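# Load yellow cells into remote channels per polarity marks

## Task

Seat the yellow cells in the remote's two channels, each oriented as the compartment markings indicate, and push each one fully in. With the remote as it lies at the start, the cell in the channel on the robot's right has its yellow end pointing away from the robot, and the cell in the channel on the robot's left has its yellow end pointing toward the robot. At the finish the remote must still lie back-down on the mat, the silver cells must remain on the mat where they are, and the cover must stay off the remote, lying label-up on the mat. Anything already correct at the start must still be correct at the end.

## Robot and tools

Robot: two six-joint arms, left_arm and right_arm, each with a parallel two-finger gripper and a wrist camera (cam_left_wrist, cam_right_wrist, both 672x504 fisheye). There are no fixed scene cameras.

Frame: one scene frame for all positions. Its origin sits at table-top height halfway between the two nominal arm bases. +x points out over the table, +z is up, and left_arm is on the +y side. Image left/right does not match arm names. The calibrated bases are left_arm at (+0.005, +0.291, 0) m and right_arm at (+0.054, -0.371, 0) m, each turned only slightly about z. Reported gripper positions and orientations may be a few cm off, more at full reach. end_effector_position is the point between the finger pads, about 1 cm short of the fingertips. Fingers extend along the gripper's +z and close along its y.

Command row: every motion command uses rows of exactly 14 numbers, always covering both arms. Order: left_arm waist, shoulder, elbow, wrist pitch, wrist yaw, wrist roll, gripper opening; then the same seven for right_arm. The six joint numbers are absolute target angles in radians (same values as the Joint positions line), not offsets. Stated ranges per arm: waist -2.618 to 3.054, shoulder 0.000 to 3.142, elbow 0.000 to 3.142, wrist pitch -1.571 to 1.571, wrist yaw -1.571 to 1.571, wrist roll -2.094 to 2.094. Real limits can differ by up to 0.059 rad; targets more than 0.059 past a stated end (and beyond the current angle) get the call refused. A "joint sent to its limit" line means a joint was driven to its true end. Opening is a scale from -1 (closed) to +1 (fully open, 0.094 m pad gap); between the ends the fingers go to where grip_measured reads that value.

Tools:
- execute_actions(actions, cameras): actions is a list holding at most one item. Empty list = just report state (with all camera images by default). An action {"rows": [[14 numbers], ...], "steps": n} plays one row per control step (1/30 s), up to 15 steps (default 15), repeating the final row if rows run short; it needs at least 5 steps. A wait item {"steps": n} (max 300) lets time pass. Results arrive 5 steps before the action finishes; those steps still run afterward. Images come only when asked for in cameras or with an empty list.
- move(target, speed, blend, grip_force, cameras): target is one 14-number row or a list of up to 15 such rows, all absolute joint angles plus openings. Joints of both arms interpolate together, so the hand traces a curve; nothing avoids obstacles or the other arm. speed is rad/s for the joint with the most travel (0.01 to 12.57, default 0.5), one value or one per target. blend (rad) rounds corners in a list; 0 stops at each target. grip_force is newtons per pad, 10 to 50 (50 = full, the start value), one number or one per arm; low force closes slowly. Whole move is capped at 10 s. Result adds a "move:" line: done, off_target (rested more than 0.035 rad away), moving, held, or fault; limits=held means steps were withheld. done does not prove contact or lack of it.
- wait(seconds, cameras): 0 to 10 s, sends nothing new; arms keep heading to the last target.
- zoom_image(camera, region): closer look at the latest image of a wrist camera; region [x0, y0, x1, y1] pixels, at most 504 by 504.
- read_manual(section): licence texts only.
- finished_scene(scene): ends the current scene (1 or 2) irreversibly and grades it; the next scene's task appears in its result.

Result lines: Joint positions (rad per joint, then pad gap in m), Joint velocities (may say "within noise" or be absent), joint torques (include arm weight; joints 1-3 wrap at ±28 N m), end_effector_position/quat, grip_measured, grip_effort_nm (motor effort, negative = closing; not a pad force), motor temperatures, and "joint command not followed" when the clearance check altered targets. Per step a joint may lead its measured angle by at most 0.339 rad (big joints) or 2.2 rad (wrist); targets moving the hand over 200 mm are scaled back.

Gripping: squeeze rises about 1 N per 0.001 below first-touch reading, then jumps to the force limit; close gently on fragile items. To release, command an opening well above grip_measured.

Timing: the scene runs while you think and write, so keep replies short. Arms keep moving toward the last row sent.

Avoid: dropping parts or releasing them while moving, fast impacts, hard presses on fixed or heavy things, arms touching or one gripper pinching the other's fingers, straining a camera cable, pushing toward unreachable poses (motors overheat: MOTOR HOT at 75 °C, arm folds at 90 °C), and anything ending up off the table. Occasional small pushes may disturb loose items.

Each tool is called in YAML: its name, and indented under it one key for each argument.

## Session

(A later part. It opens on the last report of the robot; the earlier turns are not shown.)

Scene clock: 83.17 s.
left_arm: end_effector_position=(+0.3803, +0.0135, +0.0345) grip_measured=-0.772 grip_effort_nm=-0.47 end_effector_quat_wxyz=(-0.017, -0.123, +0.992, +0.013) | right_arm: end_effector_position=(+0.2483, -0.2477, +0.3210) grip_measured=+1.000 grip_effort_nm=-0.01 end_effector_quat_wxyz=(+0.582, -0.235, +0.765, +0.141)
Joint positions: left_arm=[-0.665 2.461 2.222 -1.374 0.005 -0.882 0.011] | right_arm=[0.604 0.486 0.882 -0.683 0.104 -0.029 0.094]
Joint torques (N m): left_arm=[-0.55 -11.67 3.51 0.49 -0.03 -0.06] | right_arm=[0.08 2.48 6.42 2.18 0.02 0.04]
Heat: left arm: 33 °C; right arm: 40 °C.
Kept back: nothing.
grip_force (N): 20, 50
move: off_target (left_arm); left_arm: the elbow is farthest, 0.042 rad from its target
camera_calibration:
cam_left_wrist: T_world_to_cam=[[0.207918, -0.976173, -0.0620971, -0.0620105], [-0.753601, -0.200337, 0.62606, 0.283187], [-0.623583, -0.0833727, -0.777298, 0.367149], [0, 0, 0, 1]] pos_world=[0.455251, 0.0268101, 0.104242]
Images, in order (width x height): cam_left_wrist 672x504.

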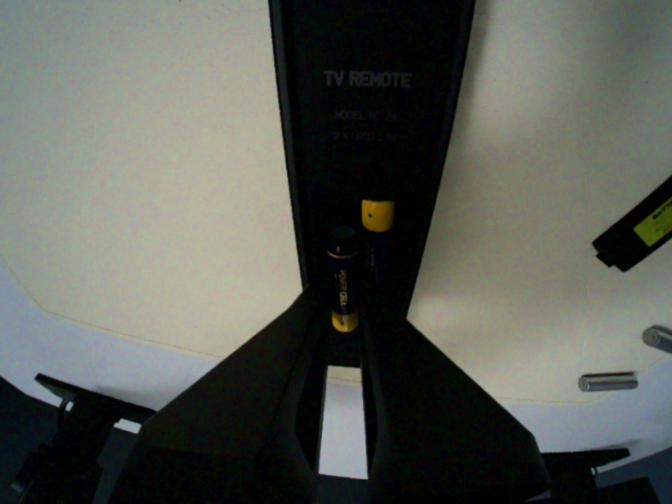

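move:
  target:
    - [-0.6725, 2.486, 2.262, -1.37, 0, -0.890, -0.9, 0.604, 0.486, 0.882, -0.683, 0.104, -0.029, 1]
    - [-0.651, 2.486, 2.262, -1.37, 0, -0.890, -0.9, 0.604, 0.486, 0.882, -0.683, 0.104, -0.029, 1]
    - [-0.651, 2.486, 2.203, -1.352, 0, -0.890, -0.9, 0.604, 0.486, 0.882, -0.683, 0.104, -0.029, 1]
  speed: 0.12
  cameras: ["cam_left_wrist"]

zoom_image:
  camera: "cam_left_wrist"
  region: [260, 170, 430, 340]

Scene clock: 87.60 s.
left_arm: end_effector_position=(+0.3834, +0.0140, +0.0357) grip_measured=-0.772 grip_effort_nm=-0.47 end_effector_quat_wxyz=(-0.014, -0.125, +0.992, +0.010) | right_arm: end_effector_position=(+0.2483, -0.2477, +0.3210) grip_measured=+1.000 grip_effort_nm=-0.01 end_effector_quat_wxyz=(+0.582, -0.235, +0.765, +0.141)
Joint positions: left_arm=[-0.66 2.461 2.227 -1.37 0.006 -0.882 0.011] | right_arm=[0.604 0.486 0.882 -0.683 0.104 -0.029 0.094]
Joint torques (N m): left_arm=[0.62 -11.74 5.19 0.39 -0.06 -0.07] | right_arm=[0.08 2.48 6.42 2.19 0.02 0.04]
Heat: left arm: 33 °C; right arm: 40 °C.
Kept back: nothing.
grip_force (N): 20, 50
move: done
camera_calibration:
cam_left_wrist: T_world_to_cam=[[0.21314, -0.975469, -0.0550587, -0.0644117], [-0.756693, -0.200461, 0.62228, 0.286191], [-0.618052, -0.09097, -0.780856, 0.368172], [0, 0, 0, 1]] pos_world=[0.457836, 0.028031, 0.105852]
Images, in order (width x height): cam_left_wrist 672x504.

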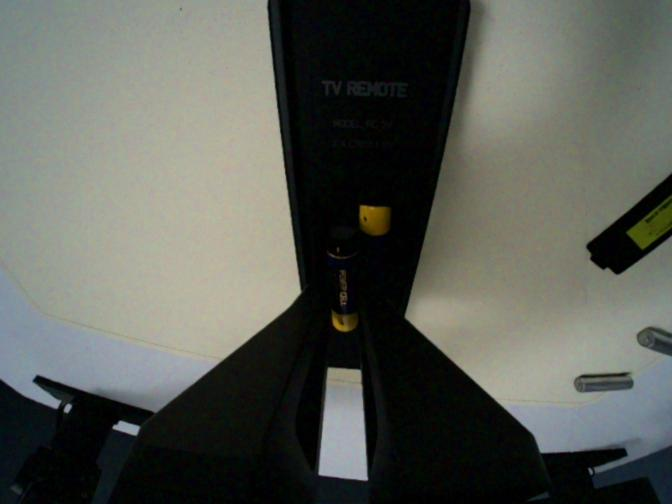

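Scaled by 2.965 from the camera's 672x504 image, which has a finer 960x720 frame.

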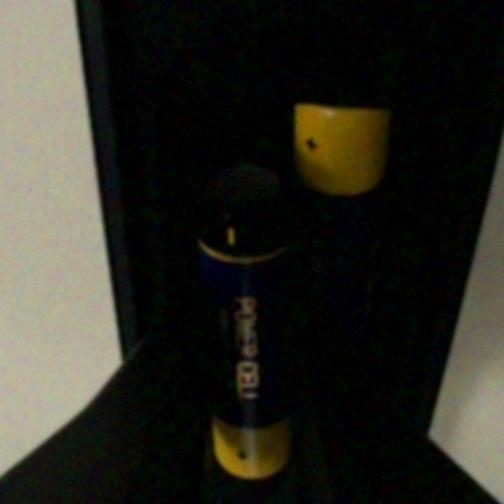

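move:
  target:
    - [-0.651, 2.486, 2.262, -1.37, 0, -0.890, -0.9, 0.604, 0.486, 0.882, -0.683, 0.104, -0.029, 1]
    - [-0.6445, 2.486, 2.262, -1.37, 0, -0.890, -0.9, 0.604, 0.486, 0.882, -0.683, 0.104, -0.029, 1]
    - [-0.6445, 2.486, 2.203, -1.350, 0, -0.890, -0.9, 0.604, 0.486, 0.882, -0.683, 0.104, -0.029, 1]
  speed: 0.12
  cameras: ["cam_left_wrist"]

zoom_image:
  camera: "cam_left_wrist"
  region: [260, 170, 430, 340]

Scene clock: 90.20 s.
left_arm: end_effector_position=(+0.3867, +0.0162, +0.0358) grip_measured=-0.772 grip_effort_nm=-0.47 end_effector_quat_wxyz=(-0.012, -0.129, +0.992, +0.008) | right_arm: end_effector_position=(+0.2483, -0.2477, +0.3210) grip_measured=+1.000 grip_effort_nm=-0.01 end_effector_quat_wxyz=(+0.582, -0.235, +0.765, +0.141)
Joint positions: left_arm=[-0.652 2.461 2.228 -1.365 0.006 -0.882 0.011] | right_arm=[0.604 0.486 0.882 -0.683 0.104 -0.029 0.094]
Joint torques (N m): left_arm=[0.55 -11.69 5.22 0.38 -0.05 -0.08] | right_arm=[0.08 2.48 6.42 2.18 0.02 0.04]
Heat: left arm: 33 °C; right arm: 41 °C.
Kept back: nothing.
grip_force (N): 20, 50
move: done
camera_calibration:
cam_left_wrist: T_world_to_cam=[[0.221246, -0.973895, -0.050788, -0.0662944], [-0.757977, -0.204496, 0.619397, 0.289751], [-0.613613, -0.0985432, -0.783434, 0.369013], [0, 0, 0, 1]] pos_world=[0.460724, 0.0310531, 0.106259]
Images, in order (width x height): cam_left_wrist 672x504.

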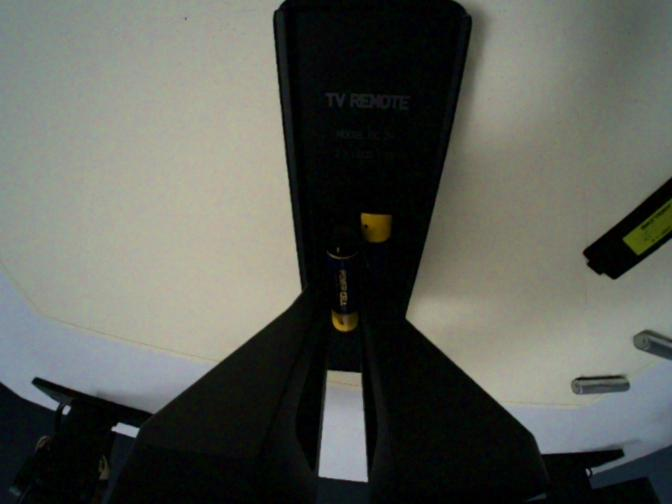

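Scaled by 2.965 from the camera's 672x504 image, which has a finer 960x720 frame.

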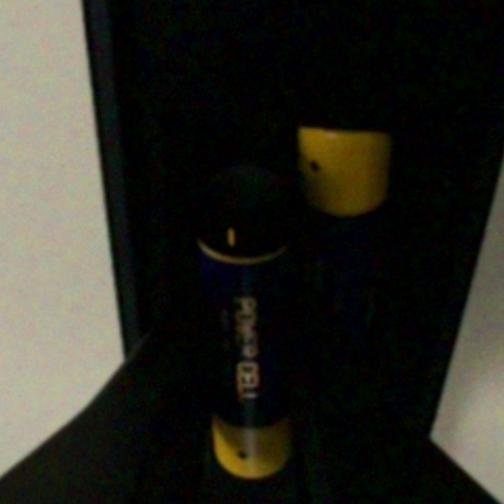

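move:
  target: [-0.6445, 2.486, 2.203, -1.350, 0, -0.890, -0.72, 0.604, 0.486, 0.882, -0.683, 0.104, -0.029, 1]
  cameras: ["cam_left_wrist"]

Scene clock: 91.37 s.
left_arm: end_effector_position=(+0.3868, +0.0161, +0.0358) grip_measured=-0.724 grip_effort_nm=0.24 end_effector_quat_wxyz=(-0.012, -0.129, +0.992, +0.007) | right_arm: end_effector_position=(+0.2483, -0.2477, +0.3210) grip_measured=+1.000 grip_effort_nm=-0.01 end_effector_quat_wxyz=(+0.582, -0.235, +0.765, +0.141)
Joint positions: left_arm=[-0.652 2.461 2.228 -1.365 0.006 -0.882 0.013] | right_arm=[0.604 0.486 0.882 -0.683 0.104 -0.029 0.094]
Joint torques (N m): left_arm=[0.59 -11.64 5.2 0.39 -0.04 -0.05] | right_arm=[0.08 2.48 6.42 2.18 0.02 0.04]
Heat: left arm: 33 °C; right arm: 41 °C.
Kept back: nothing.
grip_force (N): 20, 50
move: done
camera_calibration:
cam_left_wrist: T_world_to_cam=[[0.221637, -0.973829, -0.0503285, -0.0665237], [-0.757943, -0.204516, 0.619432, 0.289733], [-0.613514, -0.0991432, -0.783435, 0.368987], [0, 0, 0, 1]] pos_world=[0.460723, 0.0310547, 0.106259]
Images, in order (width x height): cam_left_wrist 672x504.

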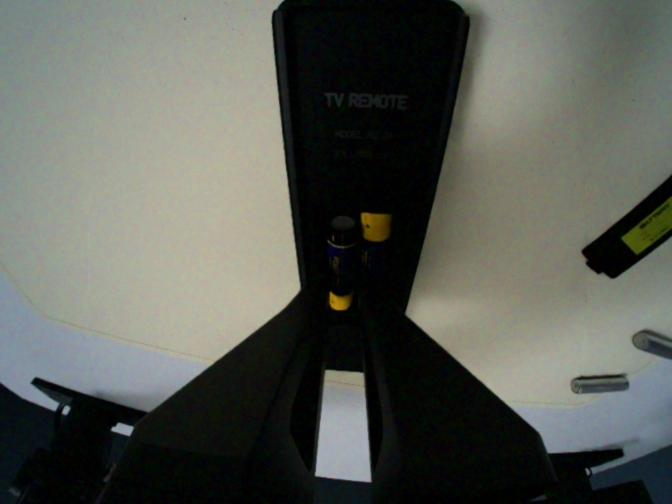

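zoom_image:
  camera: "cam_left_wrist"
  region: [260, 180, 440, 330]

move:
  target: [-0.6445, 2.486, 2.203, -1.350, 0, -0.890, -0.66, 0.604, 0.486, 0.882, -0.683, 0.104, -0.029, 1]
  cameras: ["cam_left_wrist"]

zoom_image:
  camera: "cam_left_wrist"
  region: [260, 180, 440, 330]

Scaled by 2.800 from the camera's 672x504 image, which has a finer 960x720 frame.

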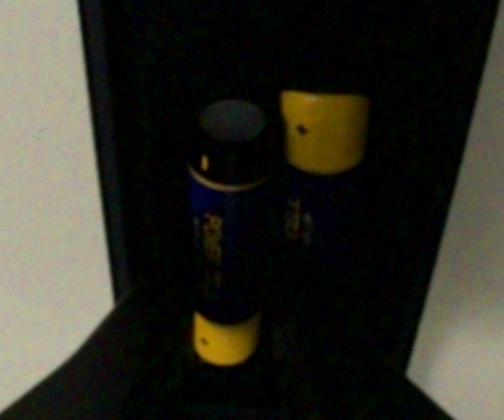

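Scene clock: 92.10 s.
left_arm: end_effector_position=(+0.3869, +0.0151, +0.0358) grip_measured=-0.665 grip_effort_nm=0.26 end_effector_quat_wxyz=(-0.013, -0.129, +0.992, +0.005) | right_arm: end_effector_position=(+0.2483, -0.2477, +0.3210) grip_measured=+1.000 grip_effort_nm=-0.01 end_effector_quat_wxyz=(+0.582, -0.235, +0.765, +0.141)
Joint positions: left_arm=[-0.652 2.461 2.228 -1.362 0.01 -0.882 0.016] | right_arm=[0.604 0.486 0.882 -0.683 0.104 -0.029 0.094]
Joint torques (N m): left_arm=[0.59 -11.79 5.23 0.37 -0.09 -0.08] | right_arm=[0.08 2.48 6.42 2.19 0.02 0.04]
Heat: left arm: 33 °C; right arm: 41 °C.
Kept back: nothing.
grip_force (N): 20, 50
move: done
camera_calibration:
cam_left_wrist: T_world_to_cam=[[0.221666, -0.974048, -0.0457616, -0.0676398], [-0.757868, -0.20162, 0.620472, 0.289594], [-0.613596, -0.102856, -0.782893, 0.369064], [0, 0, 0, 1]] pos_world=[0.460924, 0.030464, 0.106157]
Images, in order (width x height): cam_left_wrist 672x504.

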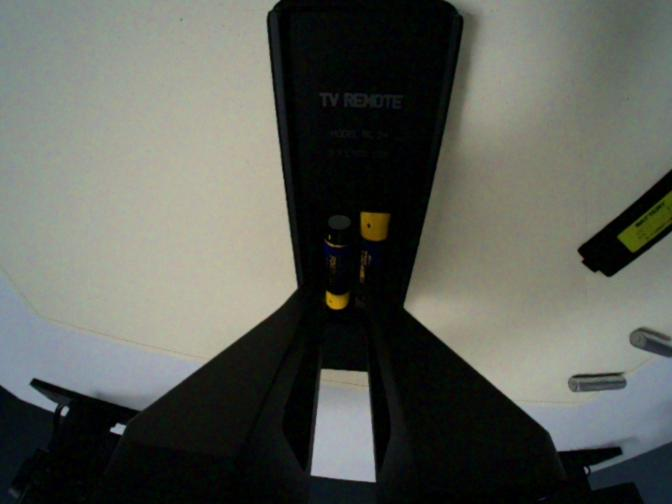

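Scaled by 2.800 from the camera's 672x504 image, which has a finer 960x720 frame.

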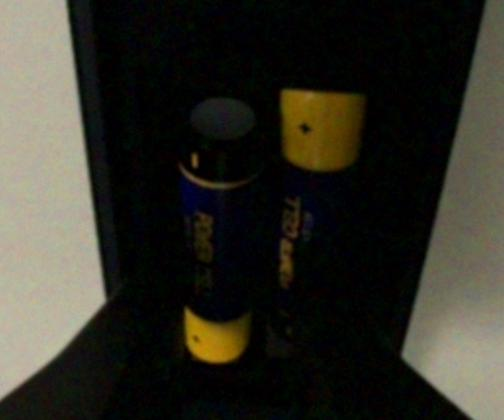

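move:
  target:
    - [-0.6445, 2.486, 2.30, -1.45, 0, -0.890, -0.66, 0.604, 0.486, 0.882, -0.683, 0.104, -0.029, 1]
    - [-0.60, 1.59, 1.01, -0.31, 0, 0, -1, 0.604, 0.486, 0.882, -0.683, 0.104, -0.029, 1]
  speed: 1.0
  blend: [0.03, 0]
  cameras: ["cam_left_wrist"]

zoom_image:
  camera: "cam_left_wrist"
  region: [300, 120, 450, 260]

Scene clock: 96.57 s.
left_arm: end_effector_position=(+0.3558, +0.0611, +0.0944) grip_measured=-0.986 grip_effort_nm=-0.46 end_effector_quat_wxyz=(+0.303, +0.269, +0.909, -0.095) | right_arm: end_effector_position=(+0.2483, -0.2477, +0.3210) grip_measured=+1.000 grip_effort_nm=-0.01 end_effector_quat_wxyz=(+0.582, -0.235, +0.765, +0.141)
Joint positions: left_arm=[-0.607 1.616 1.021 -0.33 0.007 -0.006 0.001] | right_arm=[0.604 0.486 0.882 -0.683 0.104 -0.029 0.094]
Joint torques (N m): left_arm=[0.53 -9.94 7.39 1.63 -0.08 0.07] | right_arm=[0.08 2.48 6.42 2.18 0.02 0.04]
Heat: left arm: 33 °C; right arm: 41 °C.
Kept back: nothing.
grip_force (N): 20, 50
move: done
camera_calibration:
cam_left_wrist: T_world_to_cam=[[-0.551985, -0.832996, -0.0378169, 0.252612], [-0.833584, 0.552393, -0.000389207, 0.278332], [0.021214, 0.0313087, -0.999285, 0.186935], [0, 0, 0, 1]] pos_world=[0.367486, 0.0508233, 0.196463]
Images, in order (width x height): cam_left_wrist 672x504.

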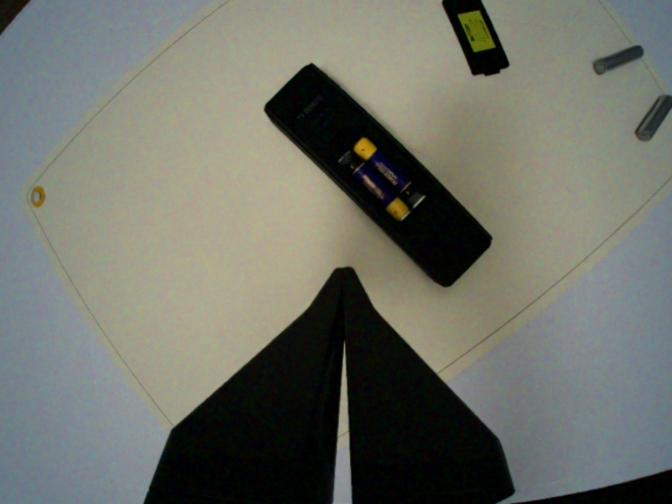

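Scaled by 3.360 from the camera's 672x504 image, which has a finer 960x720 frame.

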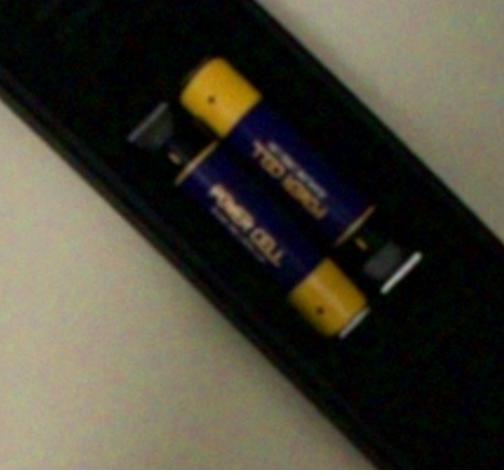

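move:
  target:
    - [-0.628, 2.45, 2.40, -1.521, 0, -0.890, -1, 0.604, 0.486, 0.882, -0.683, 0.104, -0.029, 1]
    - [-0.628, 2.486, 2.30, -1.421, 0, -0.890, -1, 0.604, 0.486, 0.882, -0.683, 0.104, -0.029, 1]
  speed: 1.0
  blend: [0.05, 0]
  cameras: ["cam_left_wrist"]

zoom_image:
  camera: "cam_left_wrist"
  region: [260, 160, 440, 340]

Scene clock: 99.63 s.
left_arm: end_effector_position=(+0.3955, +0.0277, +0.0517) grip_measured=-0.986 grip_effort_nm=-0.47 end_effector_quat_wxyz=(-0.013, -0.144, +0.989, +0.007) | right_arm: end_effector_position=(+0.2483, -0.2477, +0.3210) grip_measured=+1.000 grip_effort_nm=-0.01 end_effector_quat_wxyz=(+0.582, -0.235, +0.765, +0.141)
Joint positions: left_arm=[-0.62 2.469 2.305 -1.434 0.007 -0.881 0.001] | right_arm=[0.604 0.486 0.882 -0.683 0.104 -0.029 0.094]
Joint torques (N m): left_arm=[-0.55 -12.49 6.97 0.37 -0.06 -0.06] | right_arm=[0.08 2.48 6.42 2.18 0.02 0.03]
Heat: left arm: 33 °C; right arm: 41 °C.
Kept back: nothing.
grip_force (N): 20, 50
move: done
camera_calibration:
cam_left_wrist: T_world_to_cam=[[0.250823, -0.966768, -0.0494805, -0.0681723], [-0.751031, -0.226592, 0.620167, 0.28666], [-0.61077, -0.118391, -0.782907, 0.387413], [0, 0, 0, 1]] pos_world=[0.46901, 0.0449145, 0.122158]
Images, in order (width x height): cam_left_wrist 672x504.

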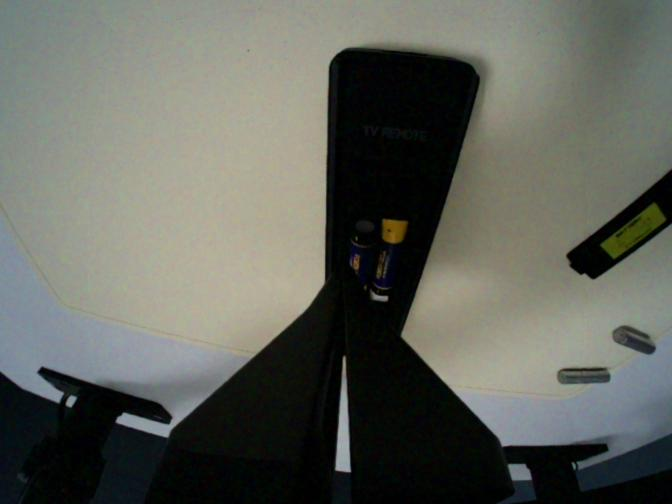

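Scaled by 2.800 from the camera's 672x504 image, which has a finer 960x720 frame.

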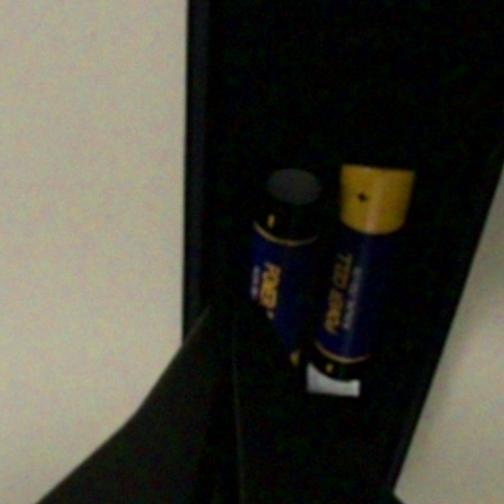

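move:
  target: [-0.628, 2.486, 2.245, -1.366, 0, -0.890, -1, 0.604, 0.486, 0.882, -0.683, 0.104, -0.029, 1]
  speed: 0.3

move:
  target: [-0.628, 2.486, 2.225, -1.346, 0, -0.890, -1, 0.604, 0.486, 0.882, -0.683, 0.104, -0.029, 1]
  speed: 0.1
  cameras: ["cam_left_wrist"]

zoom_image:
  camera: "cam_left_wrist"
  region: [260, 160, 440, 340]

Scene clock: 100.77 s.
left_arm: end_effector_position=(+0.3954, +0.0278, +0.0397) grip_measured=-0.986 grip_effort_nm=-0.47 end_effector_quat_wxyz=(-0.014, -0.145, +0.989, +0.008) | right_arm: end_effector_position=(+0.2483, -0.2477, +0.3210) grip_measured=+1.000 grip_effort_nm=-0.01 end_effector_quat_wxyz=(+0.582, -0.235, +0.765, +0.141)
Joint positions: left_arm=[-0.62 2.469 2.257 -1.389 0.007 -0.882 0.001] | right_arm=[0.604 0.486 0.882 -0.683 0.104 -0.029 0.094]
Joint torques (N m): left_arm=[-0.61 -12.46 6.32 0.48 -0.07 -0.08] | right_arm=[0.08 2.48 6.42 2.18 0.02 0.04]
Heat: left arm: 33 °C; right arm: 41 °C.
Kept back: nothing.
grip_force (N): 20, 50
move: done

Scene clock: 101.47 s.
left_arm: end_effector_position=(+0.3953, +0.0278, +0.0386) grip_measured=-0.986 grip_effort_nm=-0.47 end_effector_quat_wxyz=(-0.014, -0.145, +0.989, +0.008) | right_arm: end_effector_position=(+0.2483, -0.2477, +0.3210) grip_measured=+1.000 grip_effort_nm=-0.01 end_effector_quat_wxyz=(+0.582, -0.235, +0.765, +0.141)
Joint positions: left_arm=[-0.62 2.469 2.252 -1.386 0.007 -0.882 0.001] | right_arm=[0.604 0.486 0.882 -0.683 0.104 -0.029 0.094]
Joint torques (N m): left_arm=[-0.58 -12.37 4.86 0.64 -0.1 -0.07] | right_arm=[0.08 2.48 6.41 2.18 0.02 0.03]
Heat: left arm: 33 °C; right arm: 41 °C.
Kept back: nothing.
grip_force (N): 20, 50
move: off_target (left_arm); left_arm: the wrist pitch is farthest, 0.040 rad from its target
camera_calibration:
cam_left_wrist: T_world_to_cam=[[0.251467, -0.966465, -0.0520507, -0.068773], [-0.749105, -0.228401, 0.621832, 0.293934], [-0.612867, -0.117379, -0.781419, 0.377788], [0, 0, 0, 1]] pos_world=[0.469015, 0.0450123, 0.108853]
Images, in order (width x height): cam_left_wrist 672x504.

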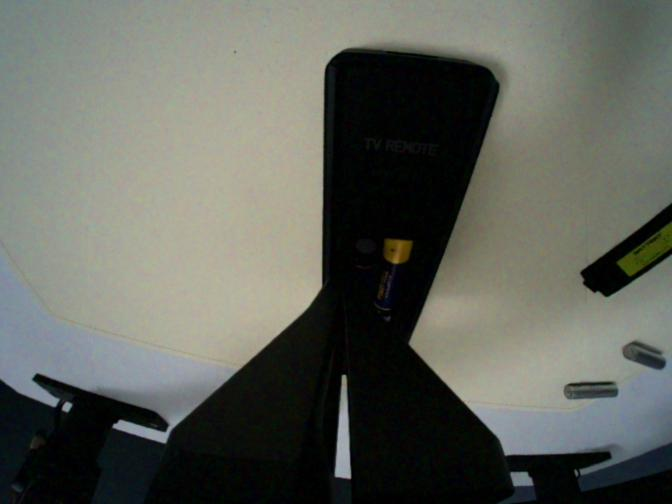

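Scaled by 2.800 from the camera's 672x504 image, which has a finer 960x720 frame.

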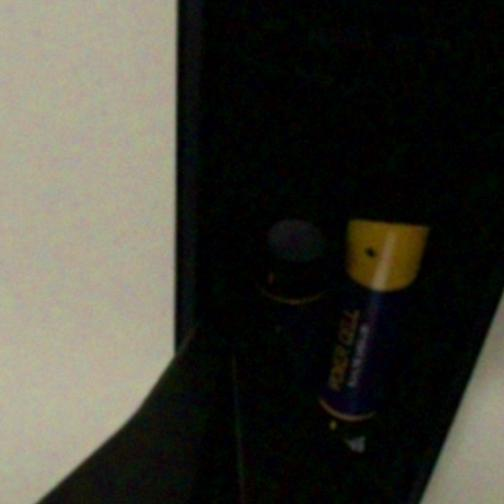

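move:
  target: [-0.628, 2.486, 2.20, -1.321, 0, -0.890, -1, 0.604, 0.486, 0.882, -0.683, 0.104, -0.029, 1]
  speed: 0.1
  cameras: ["cam_left_wrist"]

zoom_image:
  camera: "cam_left_wrist"
  region: [260, 160, 440, 340]

Scene clock: 102.43 s.
left_arm: end_effector_position=(+0.3954, +0.0278, +0.0380) grip_measured=-0.986 grip_effort_nm=-0.47 end_effector_quat_wxyz=(-0.013, -0.145, +0.989, +0.006) | right_arm: end_effector_position=(+0.2483, -0.2477, +0.3210) grip_measured=+1.000 grip_effort_nm=-0.01 end_effector_quat_wxyz=(+0.582, -0.235, +0.765, +0.141)
Joint positions: left_arm=[-0.62 2.463 2.239 -1.374 0.007 -0.882 0.001] | right_arm=[0.604 0.486 0.882 -0.683 0.104 -0.029 0.094]
Joint torques (N m): left_arm=[-0.66 -11.85 3.81 0.76 -0.05 -0.09] | right_arm=[0.08 2.47 6.41 2.18 0.02 0.03]
Heat: left arm: 33 °C; right arm: 41 °C.
Kept back: nothing.
grip_force (N): 20, 50
move: off_target (left_arm); left_arm: the wrist pitch is farthest, 0.053 rad from its target
camera_calibration:
cam_left_wrist: T_world_to_cam=[[0.251948, -0.966502, -0.0489561, -0.0692249], [-0.751138, -0.227202, 0.619816, 0.295241], [-0.610176, -0.119389, -0.783219, 0.37645], [0, 0, 0, 1]] pos_world=[0.468908, 0.0451174, 0.108458]
Images, in order (width x height): cam_left_wrist 672x504.

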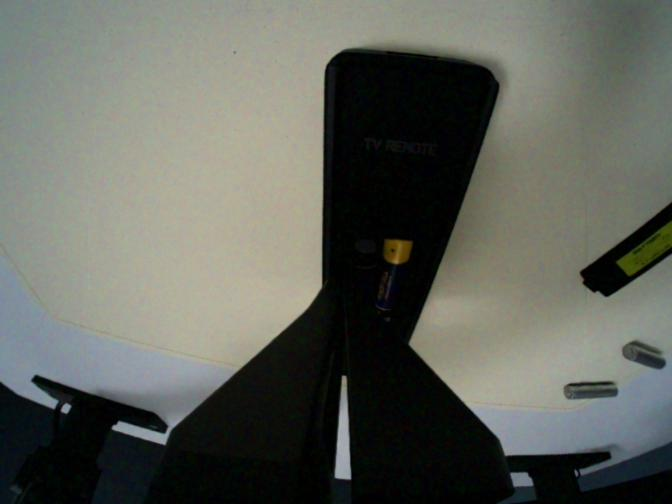

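Scaled by 2.800 from the camera's 672x504 image, which has a finer 960x720 frame.

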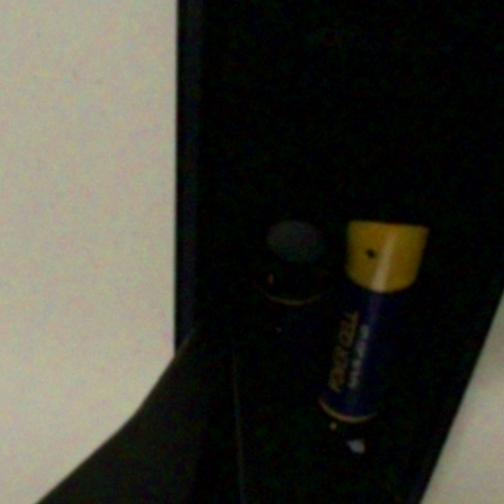

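move:
  target:
    - [-0.628, 2.486, 2.26, -1.363, 0, -0.890, -1, 0.604, 0.486, 0.882, -0.683, 0.104, -0.029, 1]
    - [-0.611, 2.486, 2.255, -1.340, 0, -0.873, -1, 0.604, 0.486, 0.882, -0.683, 0.104, -0.029, 1]
  speed: 0.3

move:
  target: [-0.611, 2.486, 2.22, -1.305, 0, -0.873, -1, 0.604, 0.486, 0.882, -0.683, 0.104, -0.029, 1]
  speed: 0.1
  cameras: ["cam_left_wrist"]

zoom_image:
  camera: "cam_left_wrist"
  region: [260, 180, 440, 360]

Scene clock: 105.03 s.
left_arm: end_effector_position=(+0.3955, +0.0277, +0.0393) grip_measured=-0.986 grip_effort_nm=-0.47 end_effector_quat_wxyz=(-0.012, -0.144, +0.990, +0.006) | right_arm: end_effector_position=(+0.2483, -0.2477, +0.3210) grip_measured=+1.000 grip_effort_nm=-0.01 end_effector_quat_wxyz=(+0.582, -0.235, +0.765, +0.141)
Joint positions: left_arm=[-0.62 2.463 2.244 -1.378 0.007 -0.88 0.001] | right_arm=[0.604 0.486 0.882 -0.683 0.104 -0.029 0.094]
Joint torques (N m): left_arm=[0.72 -11.97 8.55 0.63 -0.06 0.08] | right_arm=[0.08 2.48 6.42 2.18 0.02 0.04]
Heat: left arm: 32 °C; right arm: 41 °C.
Kept back: nothing.
grip_force (N): 20, 50
move: off_target (left_arm); left_arm: the wrist pitch is farthest, 0.038 rad from its target

Scene clock: 105.83 s.
left_arm: end_effector_position=(+0.4002, +0.0244, +0.0367) grip_measured=-0.986 grip_effort_nm=-0.47 end_effector_quat_wxyz=(-0.004, -0.143, +0.990, -0.002) | right_arm: end_effector_position=(+0.2483, -0.2477, +0.3210) grip_measured=+1.000 grip_effort_nm=-0.01 end_effector_quat_wxyz=(+0.582, -0.235, +0.765, +0.141)
Joint positions: left_arm=[-0.62 2.463 2.234 -1.346 0.008 -0.878 0.001] | right_arm=[0.604 0.486 0.882 -0.683 0.104 -0.029 0.094]
Joint torques (N m): left_arm=[0.7 -11.9 6.26 0.72 -0.09 0.07] | right_arm=[0.08 2.47 6.42 2.18 0.02 0.04]
Heat: left arm: 32 °C; right arm: 41 °C.
Kept back: nothing.
grip_force (N): 20, 50
move: off_target (left_arm); left_arm: the wrist pitch is farthest, 0.041 rad from its target
camera_calibration:
cam_left_wrist: T_world_to_cam=[[0.249072, -0.967982, -0.0312209, -0.0731991], [-0.763762, -0.216142, 0.608236, 0.304149], [-0.595509, -0.127649, -0.793142, 0.372528], [0, 0, 0, 1]] pos_world=[0.472372, 0.0424367, 0.108188]
Images, in order (width x height): cam_left_wrist 672x504.

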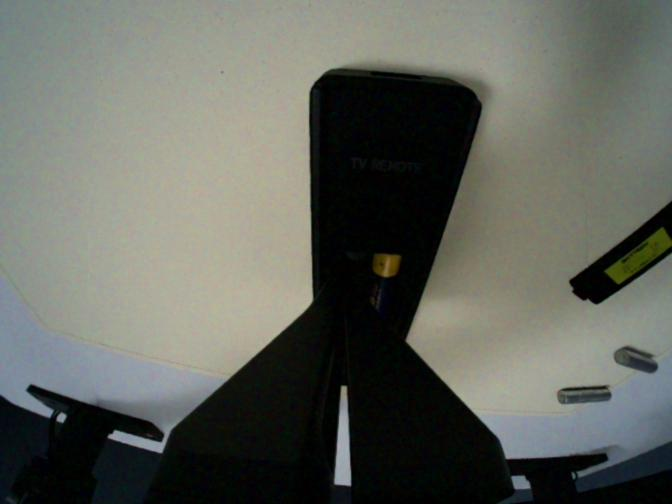

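Scaled by 2.800 from the camera's 672x504 image, which has a finer 960x720 frame.

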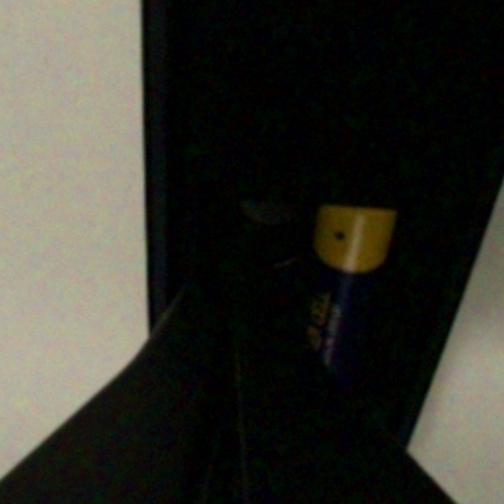

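move:
  target: [-0.611, 2.486, 2.195, -1.280, 0, -0.873, -1, 0.604, 0.486, 0.882, -0.683, 0.104, -0.029, 1]
  speed: 0.1
  cameras: ["cam_left_wrist"]

zoom_image:
  camera: "cam_left_wrist"
  region: [260, 180, 440, 360]

Scene clock: 106.77 s.
left_arm: end_effector_position=(+0.4001, +0.0245, +0.0355) grip_measured=-0.986 grip_effort_nm=-0.47 end_effector_quat_wxyz=(-0.004, -0.143, +0.990, -0.001) | right_arm: end_effector_position=(+0.2483, -0.2477, +0.3210) grip_measured=+1.000 grip_effort_nm=-0.01 end_effector_quat_wxyz=(+0.582, -0.235, +0.765, +0.141)
Joint positions: left_arm=[-0.62 2.463 2.23 -1.342 0.008 -0.878 0.001] | right_arm=[0.604 0.486 0.882 -0.683 0.104 -0.029 0.094]
Joint torques (N m): left_arm=[0.73 -11.99 4.29 0.92 -0.06 0.06] | right_arm=[0.08 2.47 6.42 2.19 0.02 0.03]
Motor temperatures (°C): left_arm=[25 31 32 25 23 23 28] | right_arm=[26 23 31 42 23 25 22]
Heat: left arm: 32 °C; right arm: 42 °C.
Kept back: nothing.
grip_force (N): 20, 50
move: off_target (left_arm); left_arm: the wrist pitch is farthest, 0.062 rad from its target
camera_calibration:
cam_left_wrist: T_world_to_cam=[[0.249044, -0.967968, -0.0318665, -0.0730315], [-0.763348, -0.216436, 0.60865, 0.304537], [-0.596051, -0.127256, -0.792799, 0.37181], [0, 0, 0, 1]] pos_world=[0.472274, 0.0425357, 0.107087]
Images, in order (width x height): cam_left_wrist 672x504.

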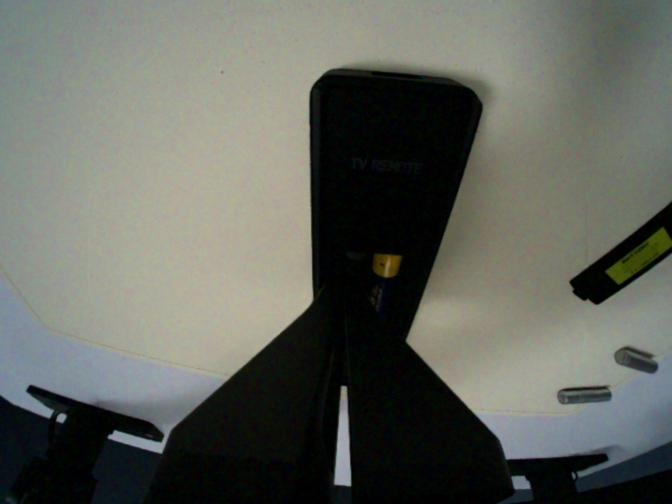

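Scaled by 2.800 from the camera's 672x504 image, which has a finer 960x720 frame.

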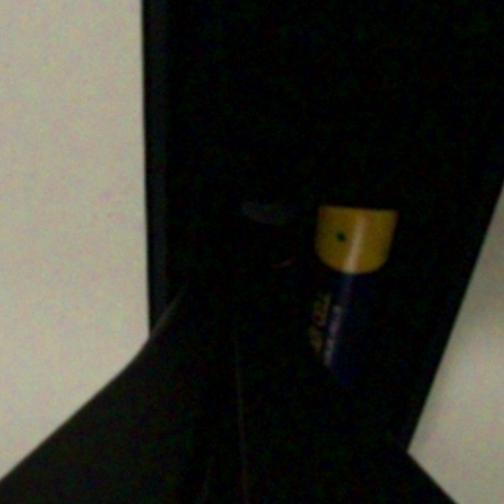

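move:
  target:
    - [-0.611, 2.486, 2.27, -1.355, 0, -0.873, -1, 0.604, 0.486, 0.882, -0.683, 0.104, -0.029, 1]
    - [-0.641, 2.486, 2.27, -1.344, 0, -0.890, -1, 0.604, 0.486, 0.882, -0.683, 0.104, -0.029, 1]
  speed: 0.3
  cameras: ["cam_left_wrist"]

zoom_image:
  camera: "cam_left_wrist"
  region: [260, 180, 440, 360]

Scene clock: 108.50 s.
left_arm: end_effector_position=(+0.3977, +0.0164, +0.0395) grip_measured=-0.986 grip_effort_nm=-0.47 end_effector_quat_wxyz=(+0.000, -0.136, +0.991, -0.005) | right_arm: end_effector_position=(+0.2483, -0.2477, +0.3210) grip_measured=+1.000 grip_effort_nm=-0.01 end_effector_quat_wxyz=(+0.582, -0.235, +0.765, +0.141)
Joint positions: left_arm=[-0.637 2.463 2.245 -1.347 0.008 -0.881 0.001] | right_arm=[0.604 0.486 0.882 -0.683 0.104 -0.029 0.094]
Joint torques (N m): left_arm=[-0.34 -11.95 10.03 0.33 -0.09 -0.07] | right_arm=[0.08 2.48 6.42 2.18 0.02 0.04]
Heat: left arm: 32 °C; right arm: 42 °C.
Kept back: nothing.
grip_force (N): 20, 50
move: done
camera_calibration:
cam_left_wrist: T_world_to_cam=[[0.235989, -0.971463, -0.0238397, -0.0751994], [-0.771576, -0.202233, 0.603136, 0.301914], [-0.590745, -0.123939, -0.797282, 0.370494], [0, 0, 0, 1]] pos_world=[0.469563, 0.0339221, 0.1115]
Images, in order (width x height): cam_left_wrist 672x504.

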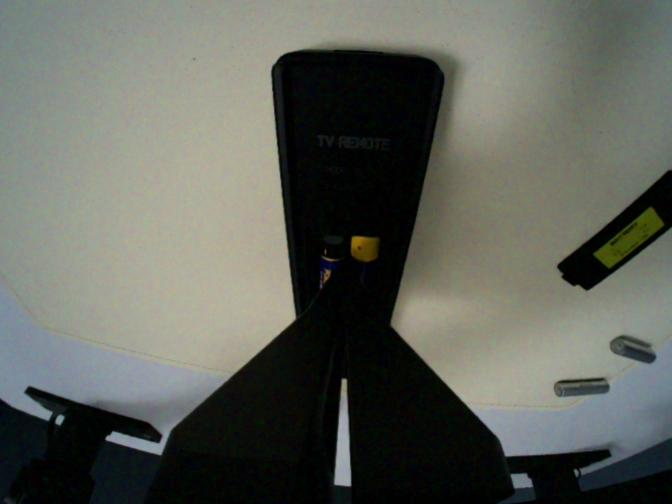

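Scaled by 2.800 from the camera's 672x504 image, which has a finer 960x720 frame.

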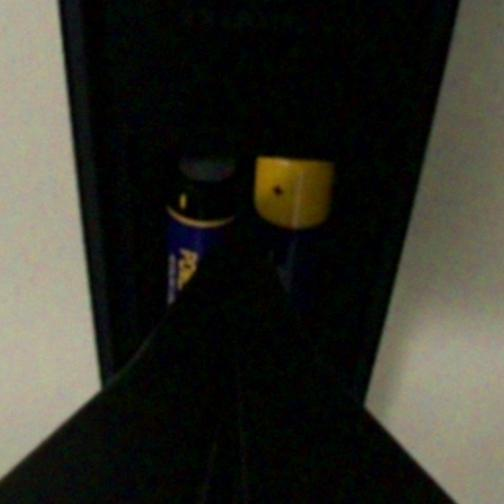

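move:
  target:
    - [-0.623, 2.486, 2.27, -1.359, 0, -0.885, -1, 0.604, 0.486, 0.882, -0.683, 0.104, -0.029, 1]
    - [-0.623, 2.486, 2.22, -1.309, 0, -0.885, -1, 0.604, 0.486, 0.882, -0.683, 0.104, -0.029, 1]
  speed: 0.15
  cameras: ["cam_left_wrist"]

zoom_image:
  camera: "cam_left_wrist"
  region: [260, 180, 440, 360]

Scene clock: 110.27 s.
left_arm: end_effector_position=(+0.4016, +0.0186, +0.0369) grip_measured=-0.986 grip_effort_nm=-0.47 end_effector_quat_wxyz=(+0.002, -0.140, +0.990, -0.008) | right_arm: end_effector_position=(+0.2483, -0.2477, +0.3210) grip_measured=+1.000 grip_effort_nm=-0.01 end_effector_quat_wxyz=(+0.582, -0.235, +0.765, +0.141)
Joint positions: left_arm=[-0.629 2.463 2.235 -1.329 0.008 -0.882 0.001] | right_arm=[0.604 0.486 0.882 -0.683 0.104 -0.029 0.094]
Joint torques (N m): left_arm=[0.5 -11.86 6.17 0.52 -0.09 -0.04] | right_arm=[0.09 2.48 6.42 2.18 0.02 0.04]
Heat: left arm: 32 °C; right arm: 42 °C.
Kept back: nothing.
grip_force (N): 20, 50
move: done
camera_calibration:
cam_left_wrist: T_world_to_cam=[[0.244573, -0.969461, -0.0181659, -0.0777444], [-0.773502, -0.206366, 0.599256, 0.307889], [-0.584703, -0.132511, -0.800352, 0.36887], [0, 0, 0, 1]] pos_world=[0.472846, 0.0370469, 0.109309]
Images, in order (width x height): cam_left_wrist 672x504.

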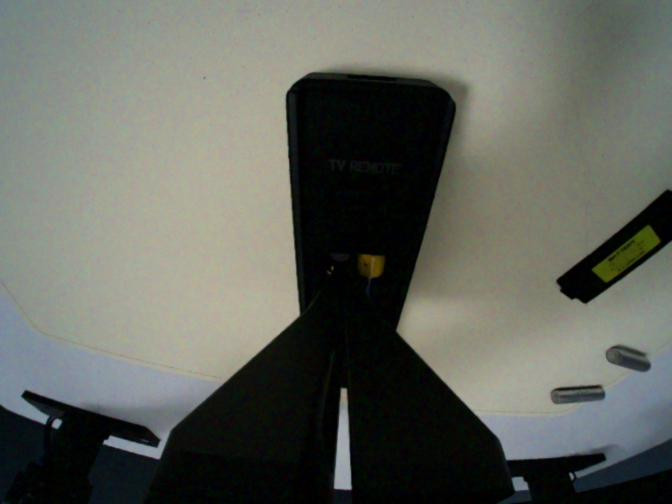

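Scaled by 2.800 from the camera's 672x504 image, which has a finer 960x720 frame.

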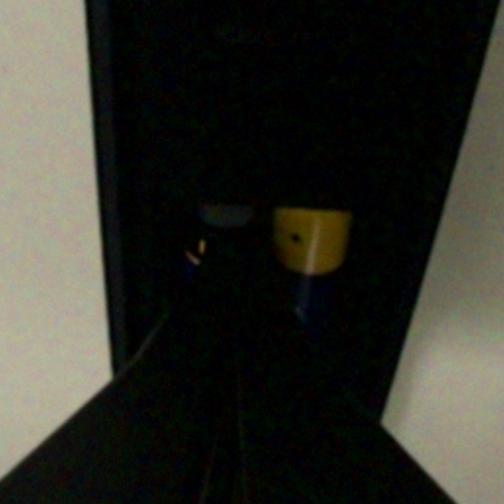

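move:
  target: [-0.623, 2.486, 2.20, -1.304, 0, -0.885, -1, 0.604, 0.486, 0.882, -0.683, 0.104, -0.029, 1]
  speed: 0.1

move:
  target: [-0.623, 2.486, 2.18, -1.284, 0, -0.885, -1, 0.604, 0.486, 0.882, -0.683, 0.104, -0.029, 1]
  speed: 0.1
  cameras: ["cam_left_wrist"]

zoom_image:
  camera: "cam_left_wrist"
  region: [260, 180, 440, 360]

Scene clock: 111.23 s.
left_arm: end_effector_position=(+0.4015, +0.0187, +0.0360) grip_measured=-0.986 grip_effort_nm=-0.47 end_effector_quat_wxyz=(+0.002, -0.140, +0.990, -0.007) | right_arm: end_effector_position=(+0.2483, -0.2477, +0.3210) grip_measured=+1.000 grip_effort_nm=-0.01 end_effector_quat_wxyz=(+0.582, -0.235, +0.765, +0.141)
Joint positions: left_arm=[-0.629 2.463 2.231 -1.326 0.008 -0.882 0.001] | right_arm=[0.604 0.486 0.882 -0.683 0.104 -0.029 0.094]
Joint torques (N m): left_arm=[0.51 -12.03 4.62 0.53 -0.09 -0.01] | right_arm=[0.08 2.48 6.42 2.18 0.02 0.03]
Heat: left arm: 32 °C; right arm: 42 °C.
Kept back: nothing.
grip_force (N): 20, 50
move: done

Scene clock: 111.93 s.
left_arm: end_effector_position=(+0.4015, +0.0187, +0.0354) grip_measured=-0.986 grip_effort_nm=-0.47 end_effector_quat_wxyz=(+0.003, -0.140, +0.990, -0.008) | right_arm: end_effector_position=(+0.2483, -0.2477, +0.3210) grip_measured=+1.000 grip_effort_nm=-0.01 end_effector_quat_wxyz=(+0.582, -0.235, +0.765, +0.141)
Joint positions: left_arm=[-0.629 2.459 2.222 -1.318 0.008 -0.882 0.001] | right_arm=[0.604 0.486 0.882 -0.683 0.104 -0.029 0.094]
Joint torques (N m): left_arm=[0.49 -11.6 3.64 0.69 -0.1 -0.04] | right_arm=[0.08 2.48 6.42 2.19 0.02 0.04]
Heat: left arm: 32 °C; right arm: 42 °C.
Kept back: nothing.
grip_force (N): 20, 50
move: off_target (left_arm); left_arm: the elbow is farthest, 0.042 rad from its target
camera_calibration:
cam_left_wrist: T_world_to_cam=[[0.244658, -0.969465, -0.0167176, -0.0778153], [-0.774455, -0.20576, 0.598232, 0.309069], [-0.583405, -0.133415, -0.801148, 0.367232], [0, 0, 0, 1]] pos_world=[0.472643, 0.0371492, 0.108012]
Images, in order (width x height): cam_left_wrist 672x504.

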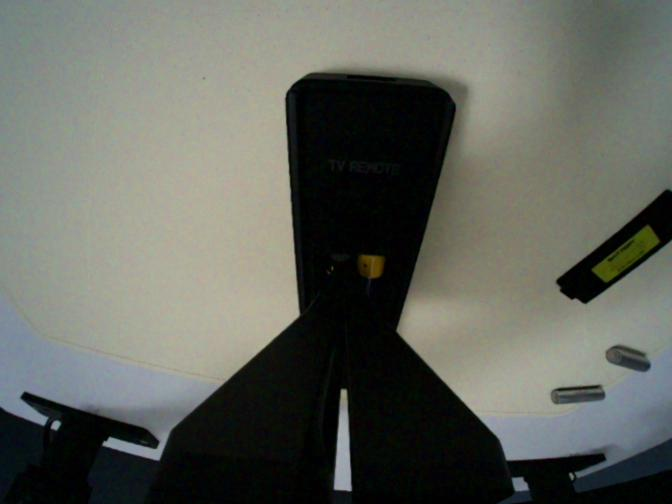

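Scaled by 2.800 from the camera's 672x504 image, which has a finer 960x720 frame.

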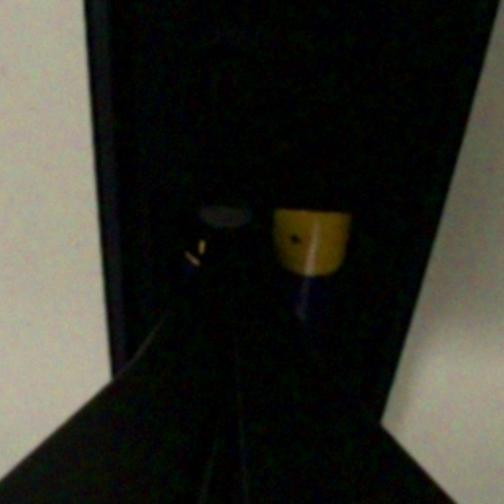

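move:
  target:
    - [-0.623, 2.47, 2.32, -1.42, 0, -0.885, -1, 0.604, 0.486, 0.882, -0.683, 0.104, -0.029, 1]
    - [-0.60, 1.59, 1.01, -0.31, 0, 0, -1, 0.604, 0.486, 0.882, -0.683, 0.104, -0.029, 1]
  speed: 1.0
  blend: [0.03, 0]
  cameras: ["cam_left_wrist"]

zoom_image:
  camera: "cam_left_wrist"
  region: [320, 120, 440, 240]

Scene clock: 114.70 s.
left_arm: end_effector_position=(+0.3554, +0.0612, +0.0937) grip_measured=-0.986 grip_effort_nm=-0.47 end_effector_quat_wxyz=(+0.302, +0.269, +0.910, -0.095) | right_arm: end_effector_position=(+0.2483, -0.2477, +0.3210) grip_measured=+1.000 grip_effort_nm=-0.01 end_effector_quat_wxyz=(+0.582, -0.235, +0.765, +0.141)
Joint positions: left_arm=[-0.608 1.617 1.02 -0.33 0.007 -0.007 0.001] | right_arm=[0.604 0.486 0.882 -0.683 0.104 -0.029 0.094]
Joint torques (N m): left_arm=[0.58 -9.95 7.41 1.62 -0.09 0.08] | right_arm=[0.08 2.48 6.42 2.19 0.02 0.04]
Heat: left arm: 32 °C; right arm: 42 °C.
Kept back: nothing.
grip_force (N): 20, 50
move: done
camera_calibration:
cam_left_wrist: T_world_to_cam=[[-0.551881, -0.833089, -0.0372703, 0.252336], [-0.833706, 0.552206, 0.00187914, 0.277782], [0.0190154, 0.0321095, -0.999303, 0.187009], [0, 0, 0, 1]] pos_world=[0.367292, 0.0508212, 0.195762]
Images, in order (width x height): cam_left_wrist 672x504.

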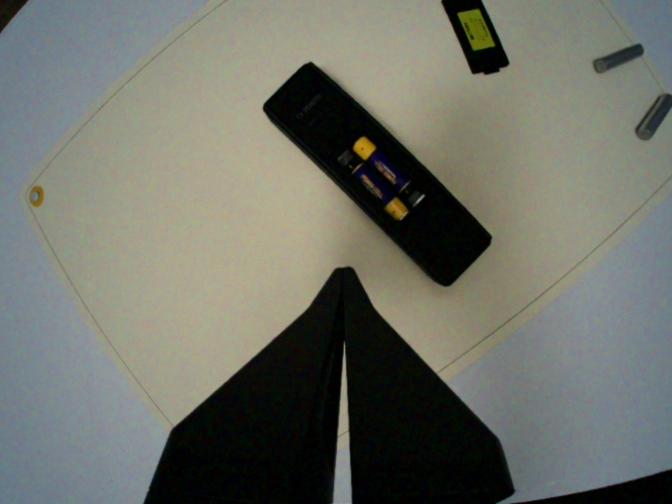

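Scaled by 4.200 from the camera's 672x504 image, which has a finer 960x720 frame.

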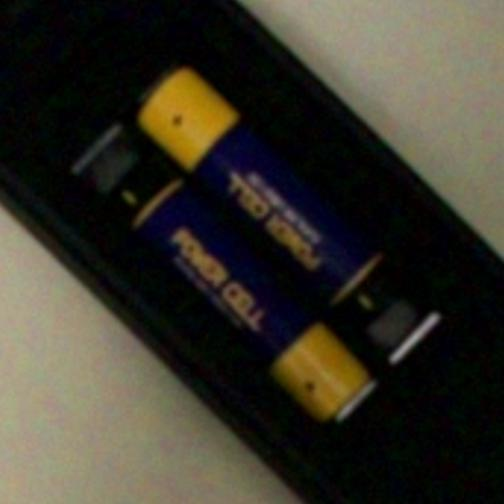

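move:
  target:
    - [-0.677, 2.45, 2.42, -1.57, 0, -0.895, -1, 0.604, 0.486, 0.882, -0.683, 0.104, -0.029, 1]
    - [-0.677, 2.486, 2.30, -1.456, 0, -0.895, -1, 0.604, 0.486, 0.882, -0.683, 0.104, -0.029, 1]
  speed: 1.0
  blend: [0.05, 0]
  cameras: ["cam_left_wrist"]

zoom_image:
  camera: "cam_left_wrist"
  region: [260, 160, 440, 340]

Scene clock: 117.43 s.
left_arm: end_effector_position=(+0.3743, +0.0135, +0.0511) grip_measured=-0.986 grip_effort_nm=-0.47 end_effector_quat_wxyz=(-0.026, -0.121, +0.992, +0.020) | right_arm: end_effector_position=(+0.2483, -0.2477, +0.3210) grip_measured=+1.000 grip_effort_nm=-0.01 end_effector_quat_wxyz=(+0.582, -0.235, +0.765, +0.141)
Joint positions: left_arm=[-0.672 2.471 2.304 -1.47 0.007 -0.886 0.001] | right_arm=[0.604 0.486 0.882 -0.683 0.104 -0.029 0.094]
Joint torques (N m): left_arm=[-0.46 -12.48 6.98 0.28 -0.06 -0.09] | right_arm=[0.08 2.48 6.42 2.19 0.02 0.04]
Heat: left arm: 33 °C; right arm: 42 °C.
Kept back: nothing.
grip_force (N): 20, 50
move: done; joint sent to its limit at target 1
camera_calibration:
cam_left_wrist: T_world_to_cam=[[0.204063, -0.97585, -0.0779485, -0.0574742], [-0.741688, -0.206083, 0.638302, 0.263228], [-0.638951, -0.0724404, -0.765829, 0.381295], [0, 0, 0, 1]] pos_world=[0.45059, 0.0257818, 0.119508]
Images, in order (width x height): cam_left_wrist 672x504.

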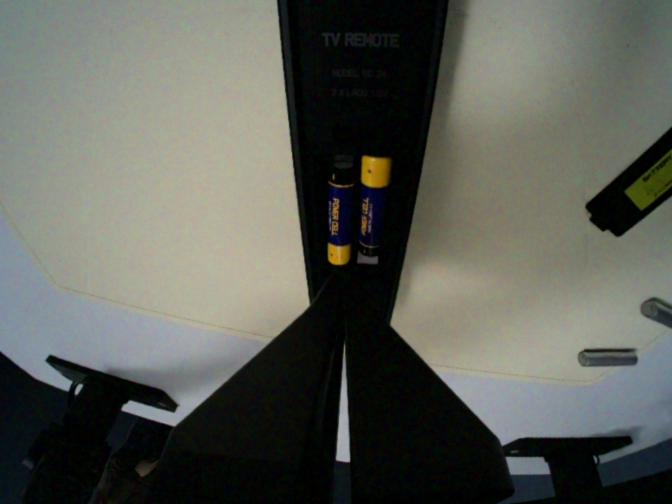

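Scaled by 2.800 from the camera's 672x504 image, which has a finer 960x720 frame.

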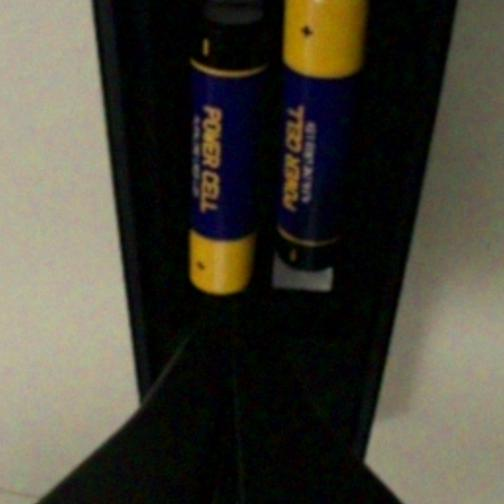

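zoom_image:
  camera: "cam_left_wrist"
  region: [300, 135, 420, 275]

Scaled by 3.600 from the camera's 672x504 image, which has a finer 960x720 frame.

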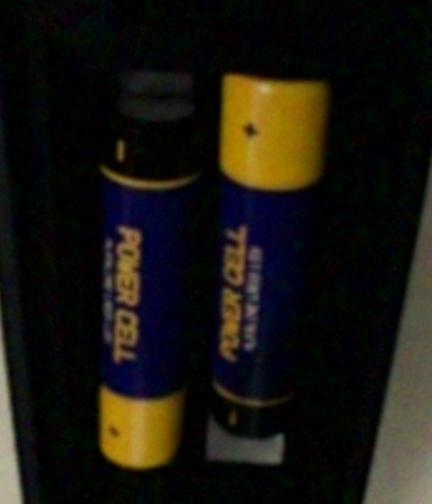

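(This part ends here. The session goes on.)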